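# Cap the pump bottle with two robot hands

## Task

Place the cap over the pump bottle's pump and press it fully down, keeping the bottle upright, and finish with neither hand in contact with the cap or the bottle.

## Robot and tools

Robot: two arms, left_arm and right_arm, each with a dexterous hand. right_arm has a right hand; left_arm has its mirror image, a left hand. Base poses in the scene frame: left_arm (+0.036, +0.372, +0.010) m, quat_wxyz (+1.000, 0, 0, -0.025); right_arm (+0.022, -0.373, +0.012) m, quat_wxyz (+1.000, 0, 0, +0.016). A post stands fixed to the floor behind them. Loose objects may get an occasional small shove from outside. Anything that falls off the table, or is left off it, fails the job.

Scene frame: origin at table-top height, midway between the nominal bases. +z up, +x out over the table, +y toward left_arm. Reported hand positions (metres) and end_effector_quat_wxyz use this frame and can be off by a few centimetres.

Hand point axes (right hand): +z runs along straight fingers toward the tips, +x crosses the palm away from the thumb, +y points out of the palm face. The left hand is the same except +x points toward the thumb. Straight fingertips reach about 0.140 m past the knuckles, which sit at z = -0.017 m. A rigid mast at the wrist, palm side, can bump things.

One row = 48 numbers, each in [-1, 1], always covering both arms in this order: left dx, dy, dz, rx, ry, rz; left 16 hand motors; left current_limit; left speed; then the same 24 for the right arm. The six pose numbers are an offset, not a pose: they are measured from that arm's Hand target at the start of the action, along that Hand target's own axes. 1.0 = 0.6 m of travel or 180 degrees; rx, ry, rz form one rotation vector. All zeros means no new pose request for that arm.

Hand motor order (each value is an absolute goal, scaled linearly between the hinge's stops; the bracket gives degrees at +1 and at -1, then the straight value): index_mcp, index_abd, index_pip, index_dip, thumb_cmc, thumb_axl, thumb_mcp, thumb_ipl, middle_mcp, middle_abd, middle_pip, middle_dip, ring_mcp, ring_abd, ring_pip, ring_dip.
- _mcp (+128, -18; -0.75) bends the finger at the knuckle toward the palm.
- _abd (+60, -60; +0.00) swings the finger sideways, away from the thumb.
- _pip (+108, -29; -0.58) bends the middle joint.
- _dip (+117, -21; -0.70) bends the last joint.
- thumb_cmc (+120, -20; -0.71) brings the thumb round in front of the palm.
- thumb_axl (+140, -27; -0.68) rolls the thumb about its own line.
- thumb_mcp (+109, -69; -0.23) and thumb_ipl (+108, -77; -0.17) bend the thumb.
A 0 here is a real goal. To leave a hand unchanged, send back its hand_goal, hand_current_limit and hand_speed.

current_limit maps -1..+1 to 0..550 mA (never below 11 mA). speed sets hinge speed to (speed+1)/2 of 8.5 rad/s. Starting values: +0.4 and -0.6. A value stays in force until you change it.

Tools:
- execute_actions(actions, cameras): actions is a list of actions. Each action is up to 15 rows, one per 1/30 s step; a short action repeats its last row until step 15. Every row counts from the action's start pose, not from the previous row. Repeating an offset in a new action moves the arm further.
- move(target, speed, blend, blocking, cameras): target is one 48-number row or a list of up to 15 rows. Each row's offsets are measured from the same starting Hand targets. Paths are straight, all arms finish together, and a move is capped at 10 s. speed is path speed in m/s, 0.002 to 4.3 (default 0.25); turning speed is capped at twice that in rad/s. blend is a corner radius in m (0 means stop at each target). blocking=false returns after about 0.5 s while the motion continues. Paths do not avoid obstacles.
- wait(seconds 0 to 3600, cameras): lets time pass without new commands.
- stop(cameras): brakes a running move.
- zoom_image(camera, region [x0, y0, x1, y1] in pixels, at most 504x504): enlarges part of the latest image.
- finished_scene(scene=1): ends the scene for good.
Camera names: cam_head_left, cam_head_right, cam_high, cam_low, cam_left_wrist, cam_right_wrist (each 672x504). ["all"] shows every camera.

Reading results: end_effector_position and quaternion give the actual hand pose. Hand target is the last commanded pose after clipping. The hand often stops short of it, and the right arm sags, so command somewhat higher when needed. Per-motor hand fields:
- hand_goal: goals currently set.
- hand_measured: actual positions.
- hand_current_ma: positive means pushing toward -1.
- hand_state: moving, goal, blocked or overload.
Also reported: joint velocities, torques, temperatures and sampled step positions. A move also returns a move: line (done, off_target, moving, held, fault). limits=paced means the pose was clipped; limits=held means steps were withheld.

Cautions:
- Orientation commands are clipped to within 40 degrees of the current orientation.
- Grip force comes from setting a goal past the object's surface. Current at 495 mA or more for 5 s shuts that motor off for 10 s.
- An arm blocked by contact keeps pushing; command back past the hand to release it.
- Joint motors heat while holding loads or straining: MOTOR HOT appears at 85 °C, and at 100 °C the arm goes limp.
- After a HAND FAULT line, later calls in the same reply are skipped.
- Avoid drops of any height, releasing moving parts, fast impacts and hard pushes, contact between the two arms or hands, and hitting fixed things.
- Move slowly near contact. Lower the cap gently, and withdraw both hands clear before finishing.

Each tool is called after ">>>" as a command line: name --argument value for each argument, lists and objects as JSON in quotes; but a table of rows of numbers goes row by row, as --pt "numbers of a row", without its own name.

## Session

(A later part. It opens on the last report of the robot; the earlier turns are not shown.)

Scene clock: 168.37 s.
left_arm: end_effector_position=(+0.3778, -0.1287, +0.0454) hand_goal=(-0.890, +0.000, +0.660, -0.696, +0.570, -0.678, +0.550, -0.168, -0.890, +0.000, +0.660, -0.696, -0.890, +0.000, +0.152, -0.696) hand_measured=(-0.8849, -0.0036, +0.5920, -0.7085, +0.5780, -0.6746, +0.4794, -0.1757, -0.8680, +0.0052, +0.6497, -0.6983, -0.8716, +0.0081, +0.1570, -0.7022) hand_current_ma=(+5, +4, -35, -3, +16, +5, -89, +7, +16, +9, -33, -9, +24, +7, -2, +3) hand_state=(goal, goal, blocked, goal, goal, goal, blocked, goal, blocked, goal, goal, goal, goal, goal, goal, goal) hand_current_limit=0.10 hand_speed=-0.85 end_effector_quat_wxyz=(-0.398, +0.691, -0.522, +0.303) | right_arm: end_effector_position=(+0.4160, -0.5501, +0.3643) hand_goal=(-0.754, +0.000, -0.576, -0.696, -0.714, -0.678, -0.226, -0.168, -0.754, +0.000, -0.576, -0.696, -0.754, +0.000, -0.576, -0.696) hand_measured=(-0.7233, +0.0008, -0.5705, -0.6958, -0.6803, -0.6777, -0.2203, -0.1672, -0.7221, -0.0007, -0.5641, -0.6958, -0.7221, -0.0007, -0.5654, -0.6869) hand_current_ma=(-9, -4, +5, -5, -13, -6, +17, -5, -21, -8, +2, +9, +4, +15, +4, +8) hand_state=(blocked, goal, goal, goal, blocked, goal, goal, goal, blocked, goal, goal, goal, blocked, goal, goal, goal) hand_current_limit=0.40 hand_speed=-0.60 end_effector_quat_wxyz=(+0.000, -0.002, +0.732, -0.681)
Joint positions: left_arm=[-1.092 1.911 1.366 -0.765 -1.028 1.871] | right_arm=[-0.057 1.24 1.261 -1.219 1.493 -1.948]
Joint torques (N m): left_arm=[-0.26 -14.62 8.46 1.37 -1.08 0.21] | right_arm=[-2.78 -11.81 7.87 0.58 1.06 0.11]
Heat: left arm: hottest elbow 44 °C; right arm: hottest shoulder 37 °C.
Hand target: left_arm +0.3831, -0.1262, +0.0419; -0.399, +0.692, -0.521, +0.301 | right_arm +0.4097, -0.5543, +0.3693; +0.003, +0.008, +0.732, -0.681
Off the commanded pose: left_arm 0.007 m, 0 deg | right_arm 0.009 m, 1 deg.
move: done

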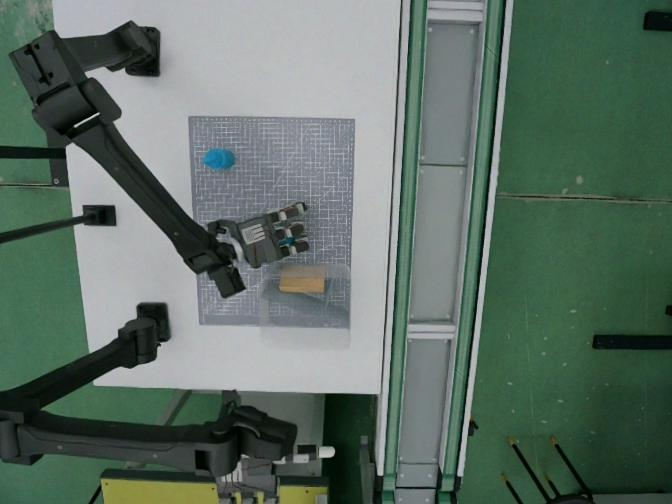

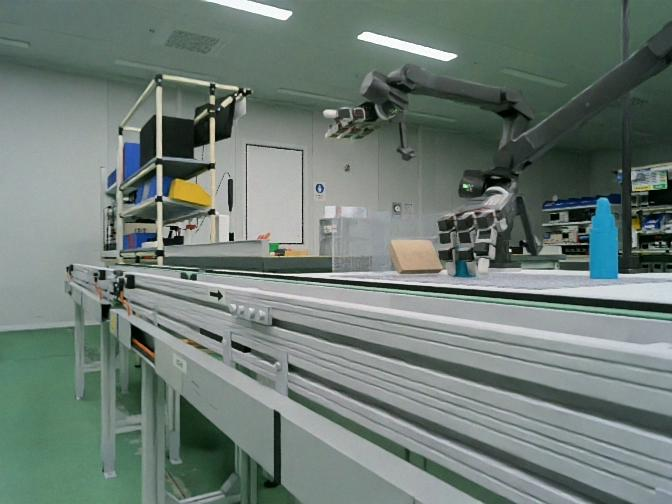

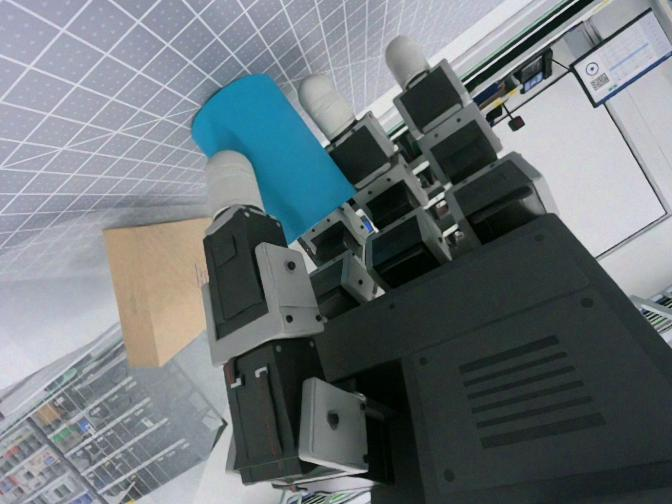

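>>> move --target '[0,0,0,0,0,0,-0.89,0,0.72,-0.696,0.571,-0.678,0.62,-0.168,-0.89,0,0.8,-0.696,-0.89,0,0.153,-0.696,0.1,-0.85,0,0,0,0,0,0,-0.754,0,-0.576,-0.696,-0.714,-0.678,-0.226,-0.168,-0.754,0,-0.576,-0.696,-0.754,0,-0.576,-0.696,0.4,-0.6]' --speed 0.05 --cameras '["cam_head_left","cam_low","cam_left_wrist"]'

>>> zoom_image --camera "cam_low" --region '[400, 180, 540, 290]'

>>> zoom_image --camera "cam_left_wrist" --region '[80, 0, 440, 270]'

Scene clock: 170.90 s.
left_arm: end_effector_position=(+0.3778, -0.1287, +0.0454) hand_goal=(-0.890, +0.000, +0.720, -0.696, +0.570, -0.678, +0.620, -0.168, -0.890, +0.000, +0.800, -0.696, -0.890, +0.000, +0.152, -0.696) hand_measured=(-0.9030, -0.0051, +0.6176, -0.7111, +0.5718, -0.6798, +0.4824, -0.1919, -0.8825, +0.0052, +0.7524, -0.7022, -0.8716, +0.0096, +0.1570, -0.7022) hand_current_ma=(-12, +0, -76, -3, +9, +6, -212, -21, -7, +1, -55, +5, +15, +18, -4, +5) hand_state=(goal, goal, blocked, goal, goal, goal, blocked, blocked, goal, goal, blocked, goal, goal, goal, goal, goal) hand_current_limit=0.10 hand_speed=-0.85 end_effector_quat_wxyz=(-0.399, +0.691, -0.522, +0.303) | right_arm: end_effector_position=(+0.4160, -0.5501, +0.3643) hand_goal=(-0.754, +0.000, -0.576, -0.696, -0.714, -0.678, -0.226, -0.168, -0.754, +0.000, -0.576, -0.696, -0.754, +0.000, -0.576, -0.696) hand_measured=(-0.7233, -0.0007, -0.5705, -0.6958, -0.6803, -0.6767, -0.2203, -0.1681, -0.7221, +0.0008, -0.5641, -0.6958, -0.7221, -0.0007, -0.5654, -0.6869) hand_current_ma=(+3, +0, +10, -10, -10, -11, +9, -7, -10, -6, +9, +6, +19, +9, -5, -4) hand_state=(blocked, goal, goal, goal, blocked, goal, goal, goal, blocked, goal, goal, goal, blocked, goal, goal, goal) hand_current_limit=0.40 hand_speed=-0.60 end_effector_quat_wxyz=(+0.000, -0.002, +0.732, -0.681)
Joint positions: left_arm=[-1.092 1.911 1.366 -0.765 -1.028 1.872] | right_arm=[-0.057 1.24 1.261 -1.219 1.493 -1.948]
Joint torques (N m): left_arm=[-0.73 -15.15 8.4 1.35 -1.04 0.19] | right_arm=[-2.84 -11.75 7.88 0.59 1.06 0.11]
Heat: left arm: hottest elbow 44 °C; right arm: hottest shoulder 37 °C.
Hand target: left_arm +0.3831, -0.1262, +0.0419; -0.399, +0.692, -0.521, +0.301 | right_arm +0.4097, -0.5543, +0.3693; +0.003, +0.008, +0.732, -0.681
Off the commanded pose: left_arm 0.007 m, 0 deg | right_arm 0.009 m, 1 deg.
move: done

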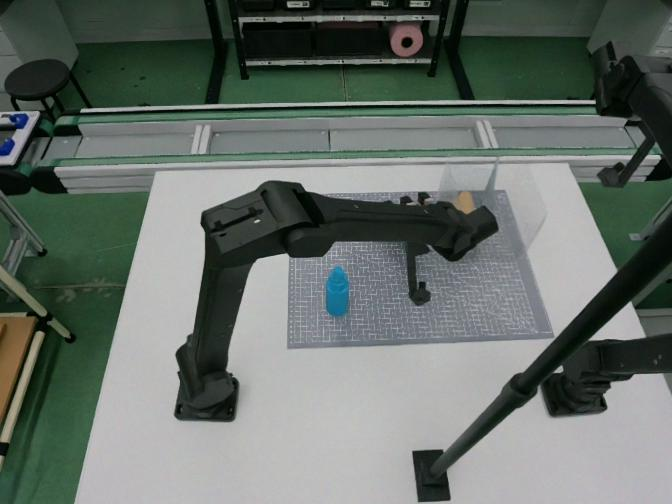

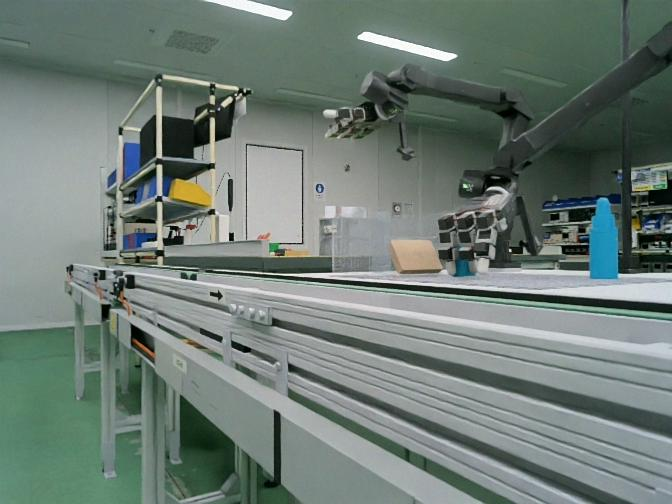

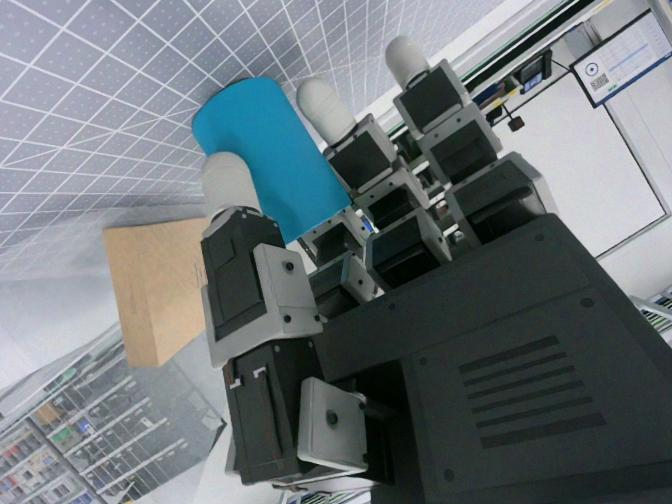

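Scaled by 3.600 from the camera's image (finer frame: 960x720).

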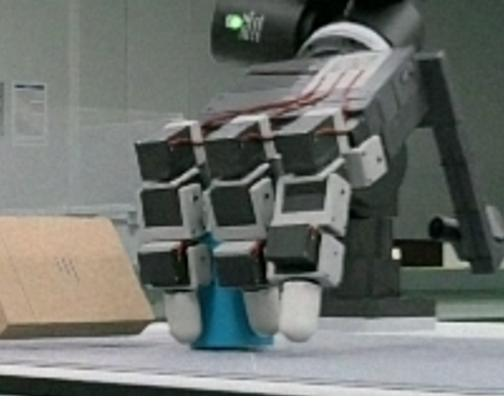

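Scaled by 1.400 from the camera's image (finer frame: 960x720).

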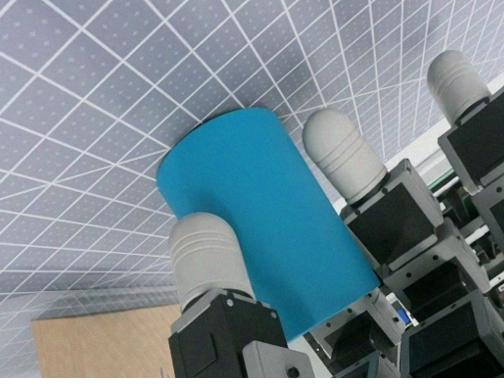

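>>> move --target '[0,-0.0433,-0.025,0,0,0,-0.89,0,0.74,-0.696,0.571,-0.678,0.64,-0.168,-0.89,0,0.86,-0.696,-0.89,0,0.153,-0.696,0.15,-0.85,0,0,0,0,0,0,-0.754,0,-0.576,-0.696,-0.714,-0.678,-0.226,-0.168,-0.754,0,-0.576,-0.696,-0.754,0,-0.576,-0.696,0.4,-0.6]' --speed 0.04 --cameras '["cam_head_left","cam_low","cam_left_wrist"]'

>>> zoom_image --camera "cam_low" --region '[400, 180, 540, 290]'

>>> zoom_image --camera "cam_left_wrist" --region '[80, 0, 440, 270]'

Scene clock: 173.67 s.
left_arm: end_effector_position=(+0.3744, -0.1213, +0.0577) hand_goal=(-0.890, +0.000, +0.740, -0.696, +0.570, -0.678, +0.640, -0.168, -0.890, +0.000, +0.860, -0.696, -0.890, +0.000, +0.152, -0.696) hand_measured=(-0.9114, -0.0036, +0.6292, -0.7124, +0.5680, -0.6851, +0.4824, -0.1967, -0.8909, +0.0052, +0.8152, -0.7022, -0.8716, +0.0096, +0.1570, -0.7022) hand_current_ma=(-2, -5, -105, -24, -1, +9, -223, -18, +7, +16, -47, -2, +7, +7, -3, +4) hand_state=(blocked, goal, blocked, goal, goal, goal, blocked, blocked, goal, goal, blocked, goal, goal, goal, goal, goal) hand_current_limit=0.15 hand_speed=-0.85 end_effector_quat_wxyz=(-0.403, +0.688, -0.526, +0.295) | right_arm: end_effector_position=(+0.4160, -0.5501, +0.3643) hand_goal=(-0.754, +0.000, -0.576, -0.696, -0.714, -0.678, -0.226, -0.168, -0.754, +0.000, -0.576, -0.696, -0.754, +0.000, -0.576, -0.696) hand_measured=(-0.7233, +0.0008, -0.5705, -0.6958, -0.6803, -0.6777, -0.2203, -0.1681, -0.7221, -0.0007, -0.5641, -0.6958, -0.7233, -0.0007, -0.5654, -0.6881) hand_current_ma=(+3, -14, +10, +3, -9, -4, +10, -8, -2, -9, +16, +8, +7, +1, -5, +1) hand_state=(blocked, goal, goal, goal, blocked, goal, goal, goal, blocked, goal, goal, goal, blocked, goal, goal, goal) hand_current_limit=0.40 hand_speed=-0.60 end_effector_quat_wxyz=(+0.000, -0.002, +0.732, -0.681)
Joint positions: left_arm=[-1.092 1.885 1.366 -0.809 -1.028 1.873] | right_arm=[-0.057 1.24 1.261 -1.219 1.493 -1.948]
Joint torques (N m): left_arm=[-0.5 -15.27 11.06 0.38 -1.07 0.15] | right_arm=[-3.02 -11.81 7.88 0.58 1.05 0.11]
Heat: left arm: hottest elbow 44 °C; right arm: hottest shoulder 37 °C.
Hand target: left_arm +0.3831, -0.1262, +0.0719; -0.399, +0.692, -0.521, +0.301 | right_arm +0.4097, -0.5543, +0.3693; +0.003, +0.008, +0.732, -0.681
Off the commanded pose: left_arm 0.017 m, 1 deg | right_arm 0.009 m, 1 deg.
move: off_target (left_arm)

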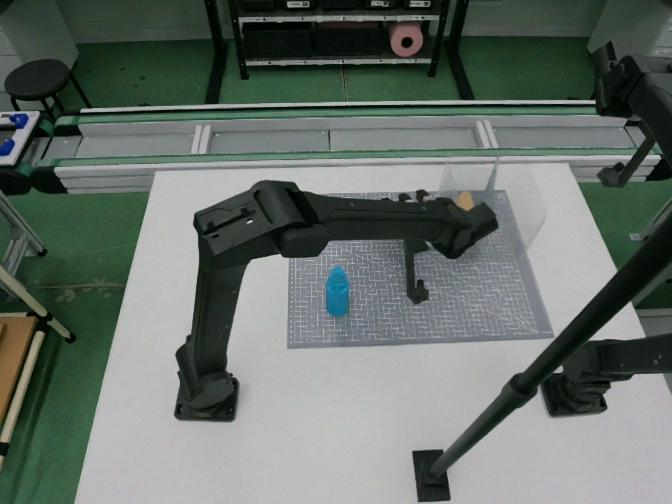

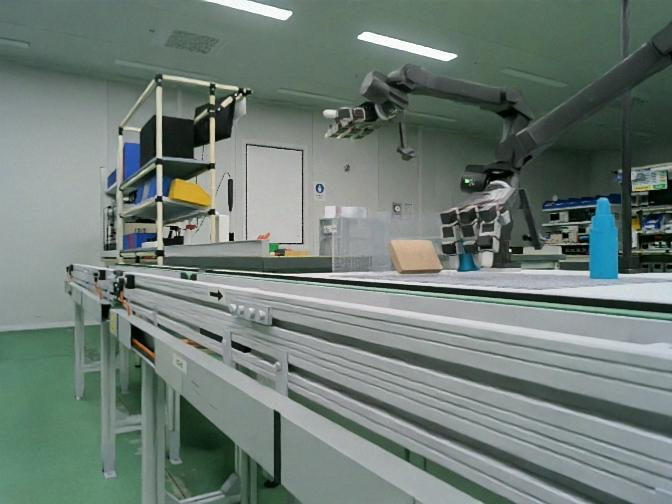

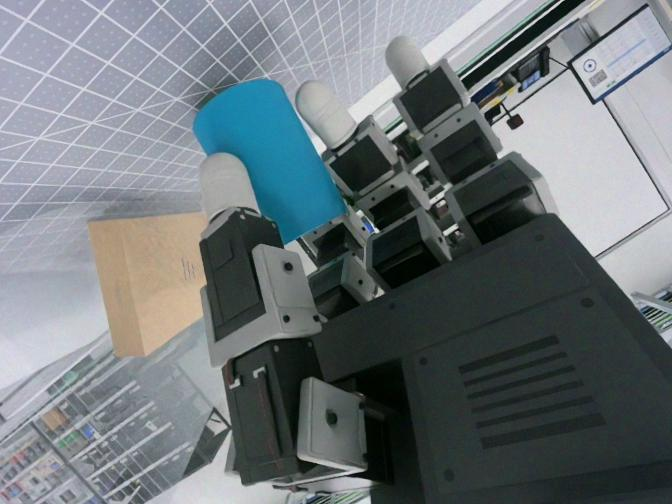

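Scaled by 3.600 from the camera's image (finer frame: 960x720).

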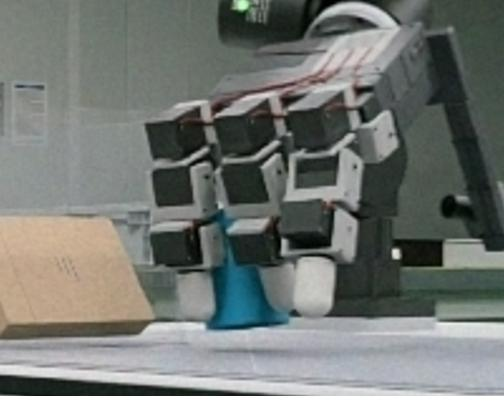

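Scaled by 1.400 from the camera's image (finer frame: 960x720).

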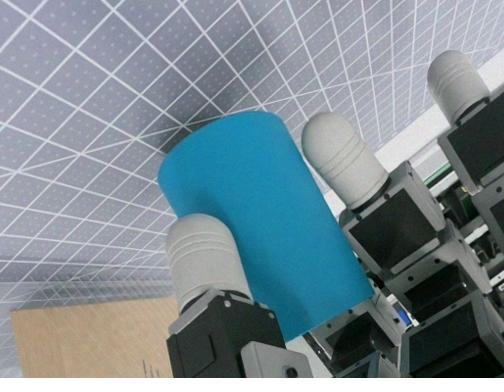

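>>> move --target '[0,-0.0722,-0.0417,0,0,0,-0.89,0,0.74,-0.696,0.571,-0.678,0.64,-0.168,-0.89,0,0.86,-0.696,-0.89,0,0.153,-0.696,0.15,-0.85,0,0,0,0,0,0,-0.754,0,-0.576,-0.696,-0.714,-0.678,-0.226,-0.168,-0.754,0,-0.576,-0.696,-0.754,0,-0.576,-0.696,0.4,-0.6]' --speed 0.05 --cameras '["cam_low","cam_left_wrist","cam_high"]'

Scene clock: 179.93 s.
left_arm: end_effector_position=(+0.3727, -0.1176, +0.1022) hand_goal=(-0.890, +0.000, +0.740, -0.696, +0.570, -0.678, +0.640, -0.168, -0.890, +0.000, +0.860, -0.696, -0.890, +0.000, +0.152, -0.696) hand_measured=(-0.9114, -0.0051, +0.6292, -0.7124, +0.5680, -0.6851, +0.4824, -0.1967, -0.8909, +0.0052, +0.8152, -0.7034, -0.8704, +0.0096, +0.1570, -0.7022) hand_current_ma=(-22, -5, -94, -19, +2, -4, -217, -10, -16, +3, -35, +5, +14, +17, -6, +4) hand_state=(blocked, goal, blocked, goal, goal, goal, blocked, blocked, goal, goal, blocked, goal, goal, goal, goal, goal) hand_current_limit=0.15 hand_speed=-0.85 end_effector_quat_wxyz=(-0.405, +0.686, -0.530, +0.290) | right_arm: end_effector_position=(+0.4160, -0.5501, +0.3643) hand_goal=(-0.754, +0.000, -0.576, -0.696, -0.714, -0.678, -0.226, -0.168, -0.754, +0.000, -0.576, -0.696, -0.754, +0.000, -0.576, -0.696) hand_measured=(-0.7233, -0.0007, -0.5705, -0.6958, -0.6803, -0.6777, -0.2203, -0.1681, -0.7221, -0.0007, -0.5641, -0.6958, -0.7221, -0.0007, -0.5654, -0.6869) hand_current_ma=(-2, -5, +11, -10, -5, -5, +10, -10, -21, +2, -1, +7, +19, +7, +3, -1) hand_state=(blocked, goal, goal, goal, blocked, goal, goal, goal, blocked, goal, goal, goal, blocked, goal, goal, goal) hand_current_limit=0.40 hand_speed=-0.60 end_effector_quat_wxyz=(+0.000, -0.002, +0.732, -0.681)
Joint positions: left_arm=[-1.092 1.83 1.416 -0.926 -1.028 1.874] | right_arm=[-0.057 1.24 1.261 -1.219 1.493 -1.948]
Joint torques (N m): left_arm=[-0.32 -15.68 12.79 0.46 -1.11 0.18] | right_arm=[-2.9 -11.87 7.87 0.64 1.06 0.11]
Heat: left arm: hottest elbow 44 °C; right arm: hottest shoulder 37 °C.
Hand target: left_arm +0.3832, -0.1262, +0.1221; -0.399, +0.692, -0.521, +0.301 | right_arm +0.4097, -0.5543, +0.3693; +0.003, +0.008, +0.732, -0.681
Off the commanded pose: left_arm 0.024 m, 2 deg | right_arm 0.009 m, 1 deg.
move: off_target (left_arm)
Images, in order (width x height): cam_high 672x504, cam_low 672x504, cam_left_wrist 672x504.

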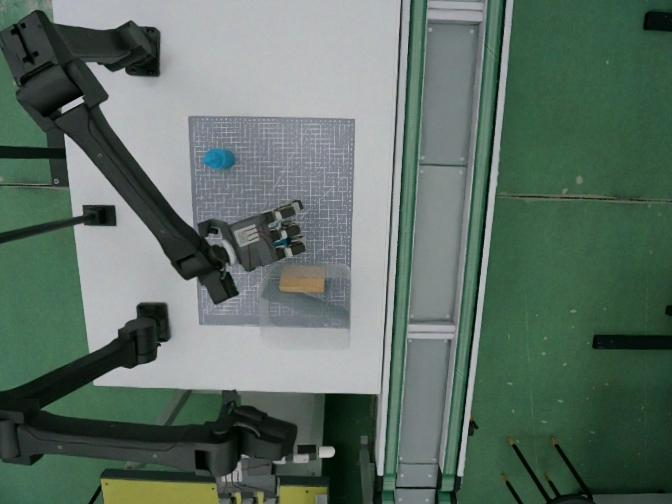

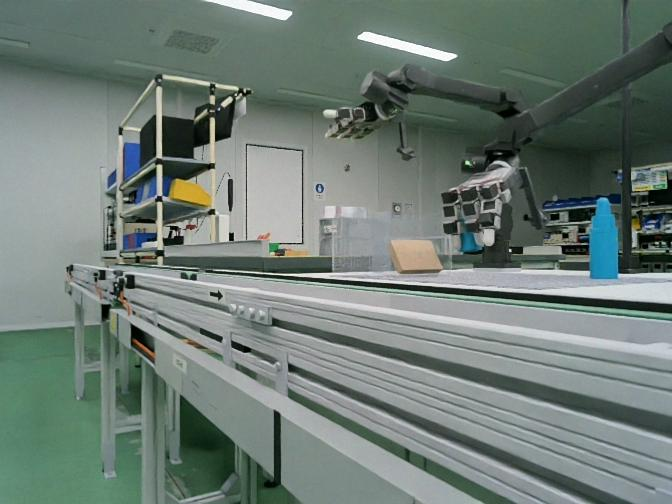

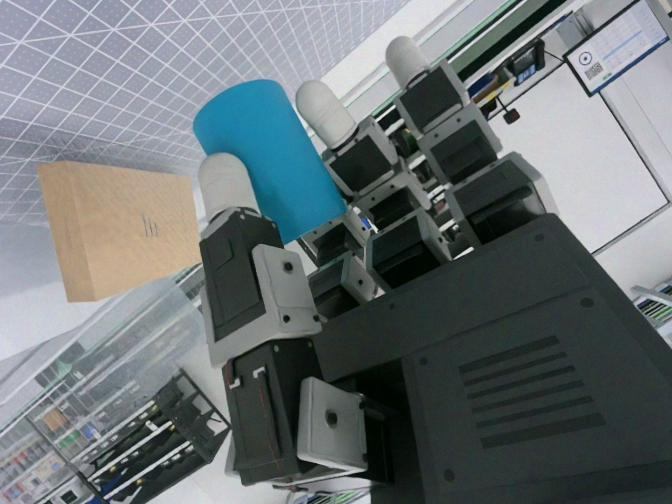

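>>> zoom_image --camera "cam_low" --region '[420, 150, 640, 300]'

>>> zoom_image --camera "cam_left_wrist" --region '[150, 20, 450, 260]'

Scaled by 2.291 from the camera's image (finer frame: 960x720).

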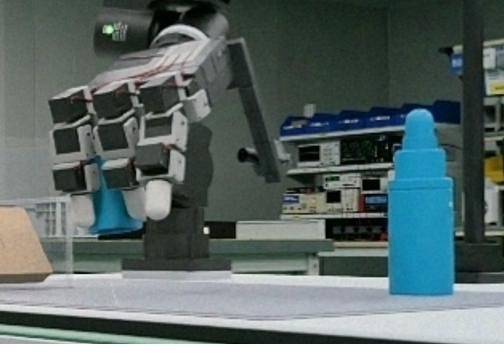

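Scaled by 1.680 from the camera's image (finer frame: 960x720).

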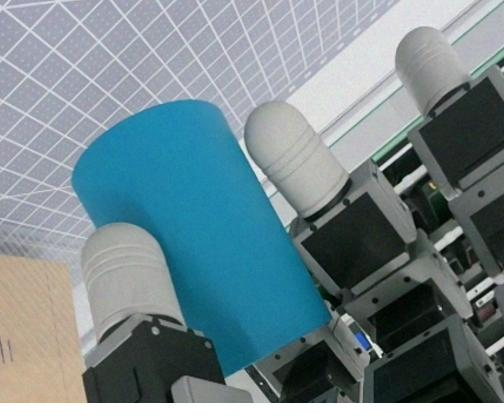

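>>> zoom_image --camera "cam_low" --region '[440, 200, 510, 260]'

Scaled by 7.200 from the camera's image (finer frame: 960x720).

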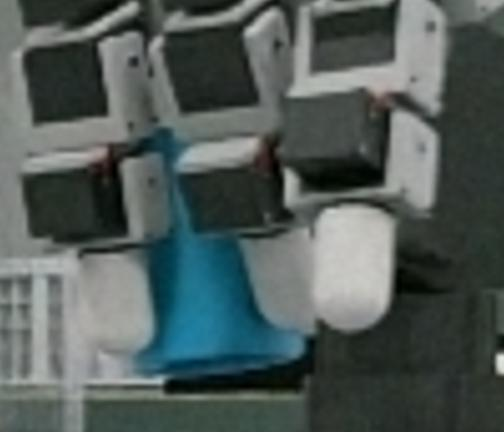

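>>> move --target '[0,-0.2238,-0.1292,0,0,0,-0.89,0,0.74,-0.696,0.571,-0.678,0.64,-0.168,-0.89,0,0.86,-0.696,-0.89,0,0.153,-0.696,0.15,-0.85,0,0,0,0,0,0,-0.754,0,-0.576,-0.696,-0.714,-0.678,-0.226,-0.168,-0.754,0,-0.576,-0.696,-0.754,0,-0.576,-0.696,0.4,-0.6]' --speed 0.08 --cameras '["cam_low","cam_left_wrist","cam_head_left"]'

Scene clock: 184.93 s.
left_arm: end_effector_position=(+0.3751, -0.1230, +0.2562) hand_goal=(-0.890, +0.000, +0.740, -0.696, +0.570, -0.678, +0.640, -0.168, -0.890, +0.000, +0.860, -0.696, -0.890, +0.000, +0.152, -0.696) hand_measured=(-0.9114, -0.0036, +0.6292, -0.7124, +0.5667, -0.6851, +0.4824, -0.1967, -0.8909, +0.0052, +0.8152, -0.7022, -0.8716, +0.0096, +0.1557, -0.7022) hand_current_ma=(-8, -4, -91, -19, +13, -1, -221, -16, -14, +0, -38, -16, +28, +10, -1, +0) hand_state=(blocked, goal, blocked, goal, goal, goal, blocked, blocked, goal, goal, blocked, goal, goal, goal, goal, goal) hand_current_limit=0.15 hand_speed=-0.85 end_effector_quat_wxyz=(-0.405, +0.686, -0.530, +0.290) | right_arm: end_effector_position=(+0.4160, -0.5501, +0.3643) hand_goal=(-0.754, +0.000, -0.576, -0.696, -0.714, -0.678, -0.226, -0.168, -0.754, +0.000, -0.576, -0.696, -0.754, +0.000, -0.576, -0.696) hand_measured=(-0.7233, -0.0007, -0.5705, -0.6958, -0.6803, -0.6767, -0.2203, -0.1681, -0.7221, -0.0007, -0.5641, -0.6958, -0.7221, -0.0007, -0.5654, -0.6881) hand_current_ma=(-5, +5, +2, +1, +4, +5, +11, -10, -4, -2, +7, +12, +4, +13, -4, -1) hand_state=(blocked, goal, goal, goal, blocked, goal, goal, goal, blocked, goal, goal, goal, blocked, goal, goal, goal) hand_current_limit=0.40 hand_speed=-0.60 end_effector_quat_wxyz=(+0.000, -0.002, +0.732, -0.681)
Joint positions: left_arm=[-1.092 1.756 1.728 -1.311 -1.027 1.877] | right_arm=[-0.057 1.24 1.261 -1.219 1.493 -1.948]
Joint torques (N m): left_arm=[-0.44 -15.03 13.9 0.28 -1.09 0.15] | right_arm=[-2.78 -11.75 7.87 0.61 1.06 0.1]
Heat: left arm: hottest elbow 45 °C; right arm: hottest shoulder 37 °C.
Hand target: left_arm +0.3833, -0.1263, +0.2770; -0.399, +0.692, -0.521, +0.301 | right_arm +0.4097, -0.5543, +0.3693; +0.003, +0.008, +0.732, -0.681
Off the commanded pose: left_arm 0.023 m, 2 deg | right_arm 0.009 m, 1 deg.
move: off_target (left_arm)
Images, in order (width x height): cam_head_left 672x504, cam_low 672x504, cam_left_wrist 672x504.

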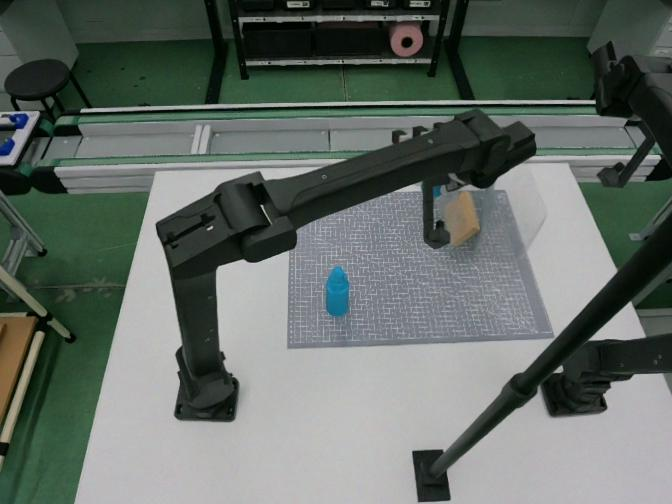

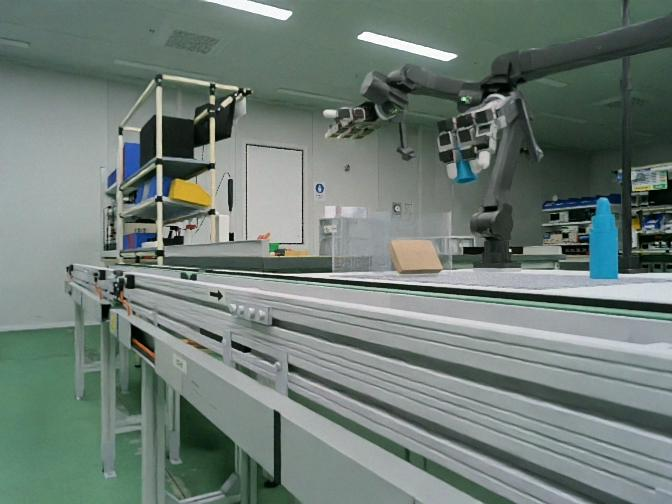

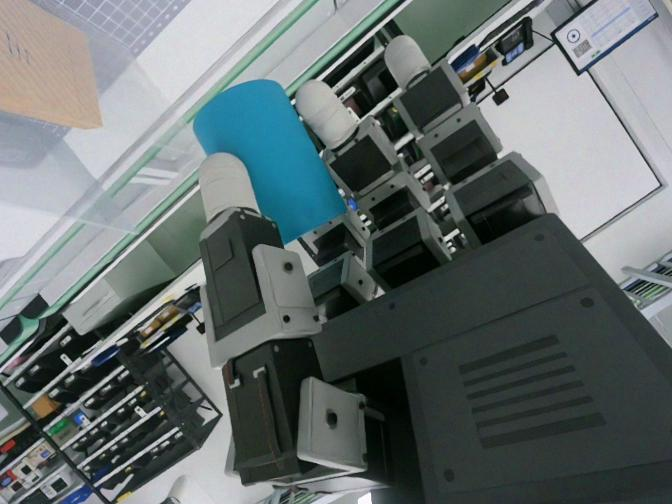

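>>> move --target '[-0.331,0.0746,-0.1292,0,0,0,-0.89,0,0.74,-0.696,0.571,-0.678,0.64,-0.168,-0.89,0,0.86,-0.696,-0.89,0,0.153,-0.696,0.15,-0.85,0,0,0,0,0,0,-0.754,0,-0.576,-0.696,-0.714,-0.678,-0.226,-0.168,-0.754,0,-0.576,-0.696,-0.754,0,-0.576,-0.696,0.4,-0.6]' --speed 0.12 --cameras '["cam_low","cam_left_wrist","cam_head_left","cam_high"]'

Scene clock: 190.13 s.
left_arm: end_effector_position=(+0.2454, +0.0404, +0.2771) hand_goal=(-0.890, +0.000, +0.740, -0.696, +0.570, -0.678, +0.640, -0.168, -0.890, +0.000, +0.860, -0.696, -0.890, +0.000, +0.152, -0.696) hand_measured=(-0.9114, -0.0036, +0.6292, -0.7124, +0.5680, -0.6841, +0.4824, -0.1967, -0.8909, +0.0052, +0.8152, -0.7022, -0.8716, -0.0051, +0.1570, -0.7022) hand_current_ma=(-20, -11, -85, -21, +14, +1, -215, -20, -5, +10, -55, +4, +20, +7, +1, -11) hand_state=(blocked, goal, blocked, goal, goal, goal, blocked, blocked, goal, goal, blocked, goal, goal, goal, goal, goal) hand_current_limit=0.15 hand_speed=-0.85 end_effector_quat_wxyz=(-0.399, +0.694, -0.520, +0.299) | right_arm: end_effector_position=(+0.4160, -0.5501, +0.3643) hand_goal=(-0.754, +0.000, -0.576, -0.696, -0.714, -0.678, -0.226, -0.168, -0.754, +0.000, -0.576, -0.696, -0.754, +0.000, -0.576, -0.696) hand_measured=(-0.7233, -0.0007, -0.5705, -0.6971, -0.6803, -0.6777, -0.2203, -0.1672, -0.7221, +0.0008, -0.5641, -0.6958, -0.7221, -0.0007, -0.5654, -0.6869) hand_current_ma=(+2, +1, +3, -6, -3, -1, +5, -19, -22, -15, +0, +5, +11, +15, +0, +3) hand_state=(blocked, goal, goal, goal, blocked, goal, goal, goal, blocked, goal, goal, goal, blocked, goal, goal, goal) hand_current_limit=0.40 hand_speed=-0.60 end_effector_quat_wxyz=(+0.000, -0.002, +0.732, -0.681)
Joint positions: left_arm=[-1.232 1.262 1.235 -1.536 -1.044 1.58] | right_arm=[-0.057 1.24 1.261 -1.219 1.493 -1.948]
Joint torques (N m): left_arm=[-1.96 -7.3 9.58 -0.01 -1.35 -0.07] | right_arm=[-2.78 -11.75 7.84 0.62 1.06 0.11]
Heat: left arm: hottest elbow 45 °C; right arm: hottest shoulder 37 °C.
Hand target: left_arm +0.2423, +0.0399, +0.2770; -0.399, +0.692, -0.521, +0.301 | right_arm +0.4097, -0.5543, +0.3693; +0.003, +0.008, +0.732, -0.681
Off the commanded pose: left_arm 0.003 m, 0 deg | right_arm 0.009 m, 1 deg.
move: done
Images, in order (width x height): cam_head_left 672x504, cam_high 672x504, cam_low 672x504, cam_left_wrist 672x504.

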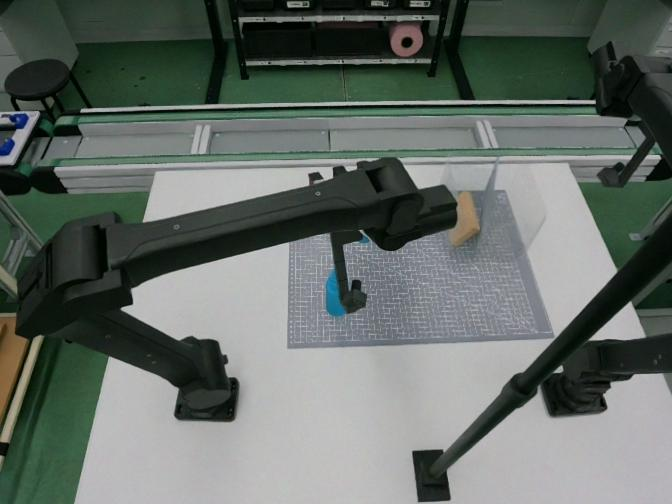

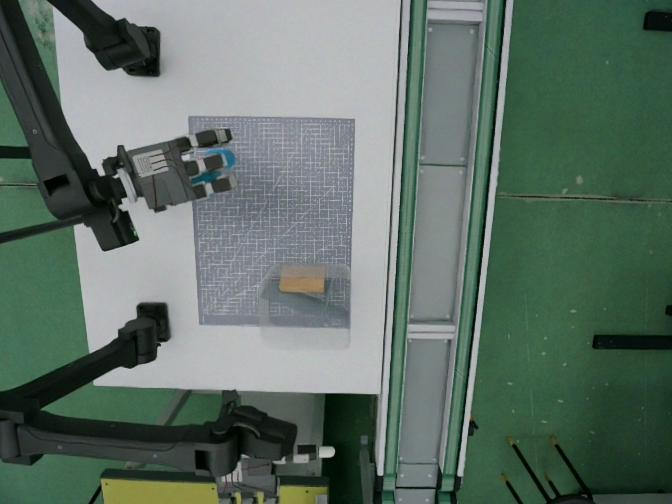

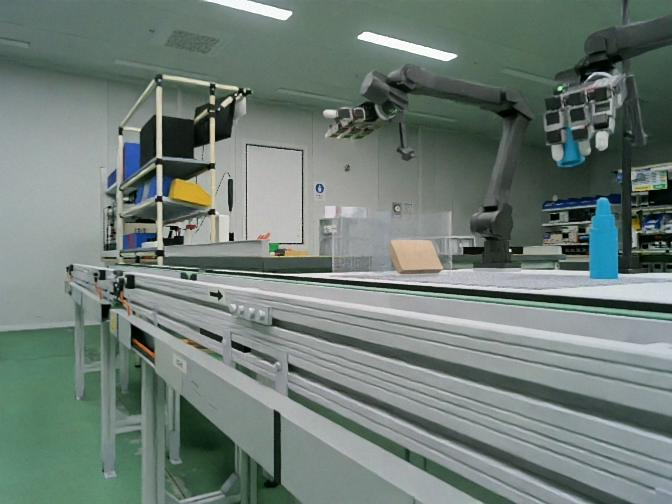

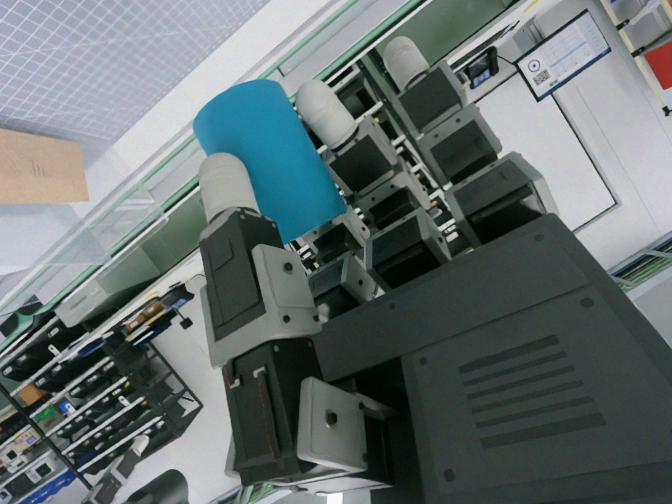

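>>> zoom_image --camera "cam_low" --region '[530, 90, 650, 180]'

>>> zoom_image --camera "cam_high" --region '[170, 110, 270, 210]'

Scaled by 4.200 from the camera's image (finer frame: 960x720).

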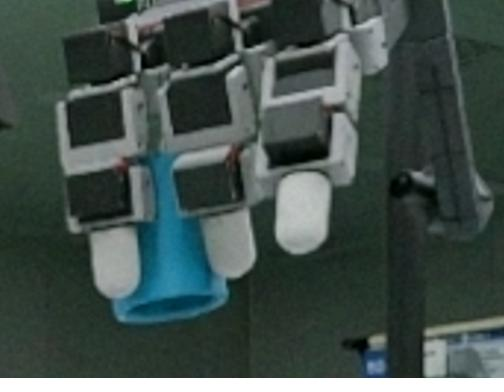

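Scaled by 5.040 from the camera's image (finer frame: 960x720).

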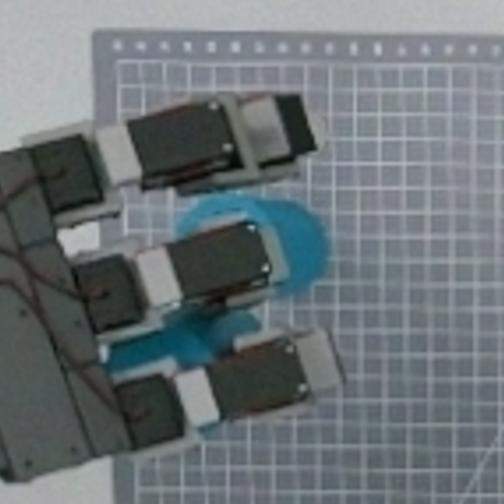

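>>> move --target '[-0.0944,0.0294,-0.0509,0.0444,0,0,-0.89,0,0.74,-0.696,0.571,-0.678,0.64,-0.168,-0.89,0,0.86,-0.696,-0.89,0,0.153,-0.696,0.15,-0.85,0,0,0,0,0,0,-0.754,0,-0.576,-0.696,-0.714,-0.678,-0.226,-0.168,-0.754,0,-0.576,-0.696,-0.754,0,-0.576,-0.696,0.4,-0.6]' --speed 0.1 --cameras '["cam_low","cam_left_wrist","cam_head_left","cam_high"]'

>>> zoom_image --camera "cam_low" --region '[550, 90, 670, 210]'

>>> zoom_image --camera "cam_high" --region '[150, 100, 250, 200]'

Scene clock: 198.60 s.
left_arm: end_effector_position=(+0.1957, +0.0845, +0.2771) hand_goal=(-0.890, +0.000, +0.740, -0.696, +0.570, -0.678, +0.640, -0.168, -0.890, +0.000, +0.860, -0.696, -0.890, +0.000, +0.152, -0.696) hand_measured=(-0.9114, -0.0036, +0.6292, -0.7124, +0.5680, -0.6841, +0.4824, -0.1976, -0.8909, +0.0037, +0.8152, -0.7022, -0.8716, +0.0008, +0.1570, -0.7022) hand_current_ma=(-7, +4, -99, -13, +7, +5, -219, -33, +5, +1, -40, -10, +18, +11, -5, +1) hand_state=(blocked, goal, blocked, goal, goal, goal, blocked, blocked, goal, goal, blocked, goal, goal, goal, goal, goal) hand_current_limit=0.15 hand_speed=-0.85 end_effector_quat_wxyz=(-0.410, +0.657, -0.527, +0.350) | right_arm: end_effector_position=(+0.4160, -0.5501, +0.3643) hand_goal=(-0.754, +0.000, -0.576, -0.696, -0.714, -0.678, -0.226, -0.168, -0.754, +0.000, -0.576, -0.696, -0.754, +0.000, -0.576, -0.696) hand_measured=(-0.7233, -0.0007, -0.5705, -0.6958, -0.6803, -0.6777, -0.2203, -0.1681, -0.7221, -0.0007, -0.5641, -0.6958, -0.7221, +0.0008, -0.5654, -0.6869) hand_current_ma=(-14, -8, +5, -22, -2, +4, +3, -5, -4, -14, +0, -4, +10, +7, -3, -8) hand_state=(blocked, goal, goal, goal, blocked, goal, goal, goal, blocked, goal, goal, goal, blocked, goal, goal, goal) hand_current_limit=0.40 hand_speed=-0.60 end_effector_quat_wxyz=(+0.000, -0.002, +0.732, -0.681)
Joint positions: left_arm=[-1.397 1.114 1.085 -1.68 -1.134 1.387] | right_arm=[-0.057 1.24 1.261 -1.219 1.493 -1.948]
Joint torques (N m): left_arm=[-1.73 -4.72 9.2 -0.01 -1.43 -0.03] | right_arm=[-2.84 -11.81 7.91 0.62 1.06 0.11]
Heat: left arm: hottest elbow 45 °C; right arm: hottest shoulder 37 °C.
Hand target: left_arm +0.1927, +0.0846, +0.2770; -0.447, +0.662, -0.499, +0.336 | right_arm +0.4097, -0.5543, +0.3693; +0.003, +0.008, +0.732, -0.681
Off the commanded pose: left_arm 0.003 m, 6 deg | right_arm 0.009 m, 1 deg.
joint sent to its limit (left arm) — joint 4 (wrist pitch), lower limit. The joint targets are off in orientation, not in position.
move: off_target (left_arm)
Images, in order (width x height): cam_head_left 672x504, cam_high 672x504, cam_low 672x504, cam_left_wrist 672x504.

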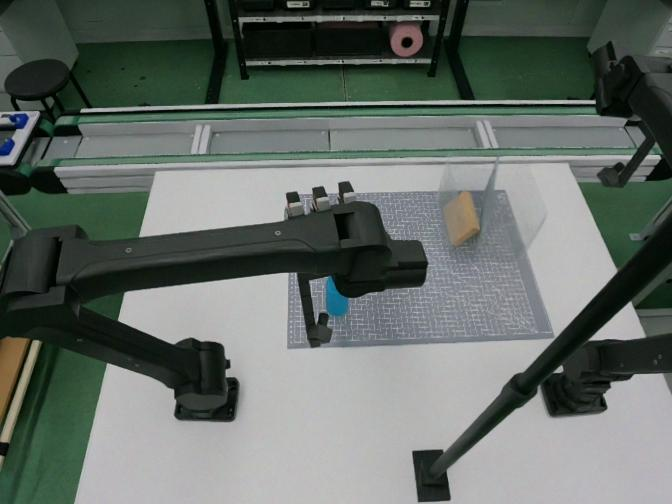

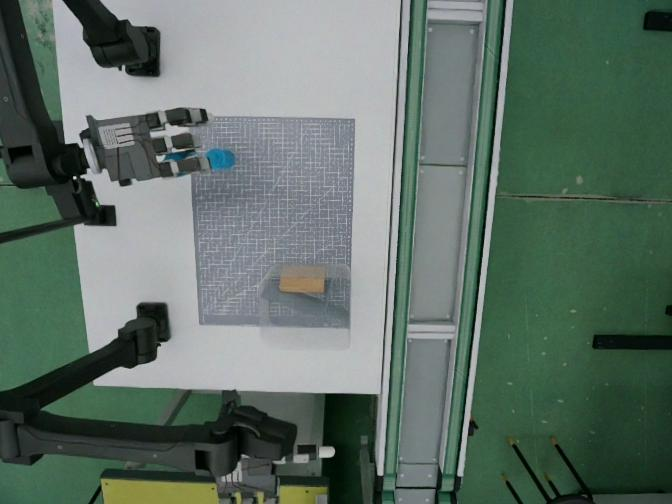

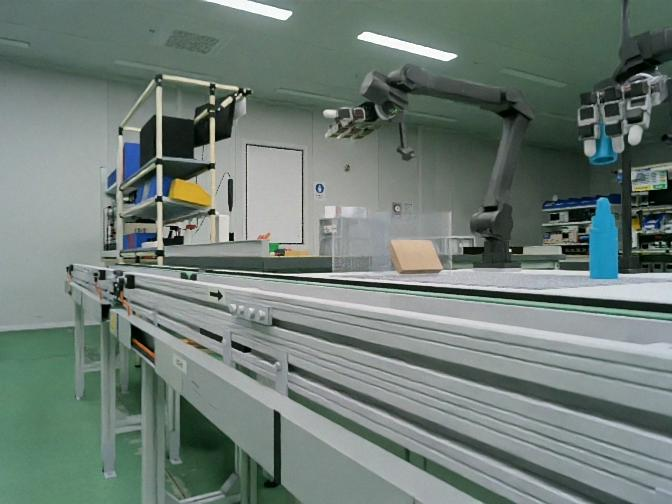

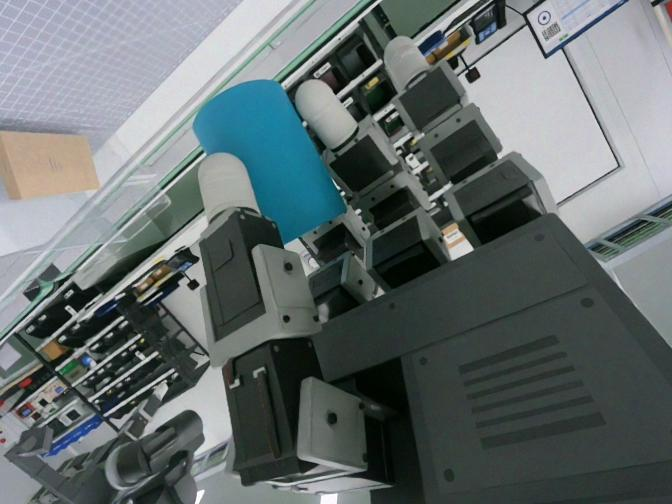

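Scaled by 4.200 from the camera's image (finer frame: 960x720).

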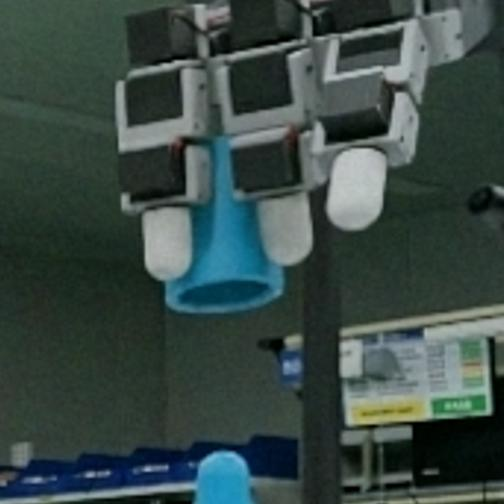

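Scaled by 5.040 from the camera's image (finer frame: 960x720).

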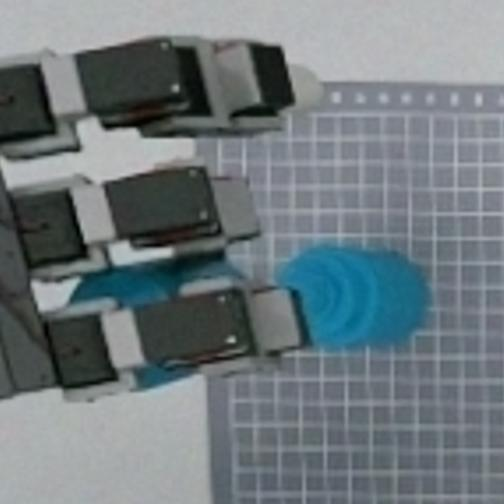

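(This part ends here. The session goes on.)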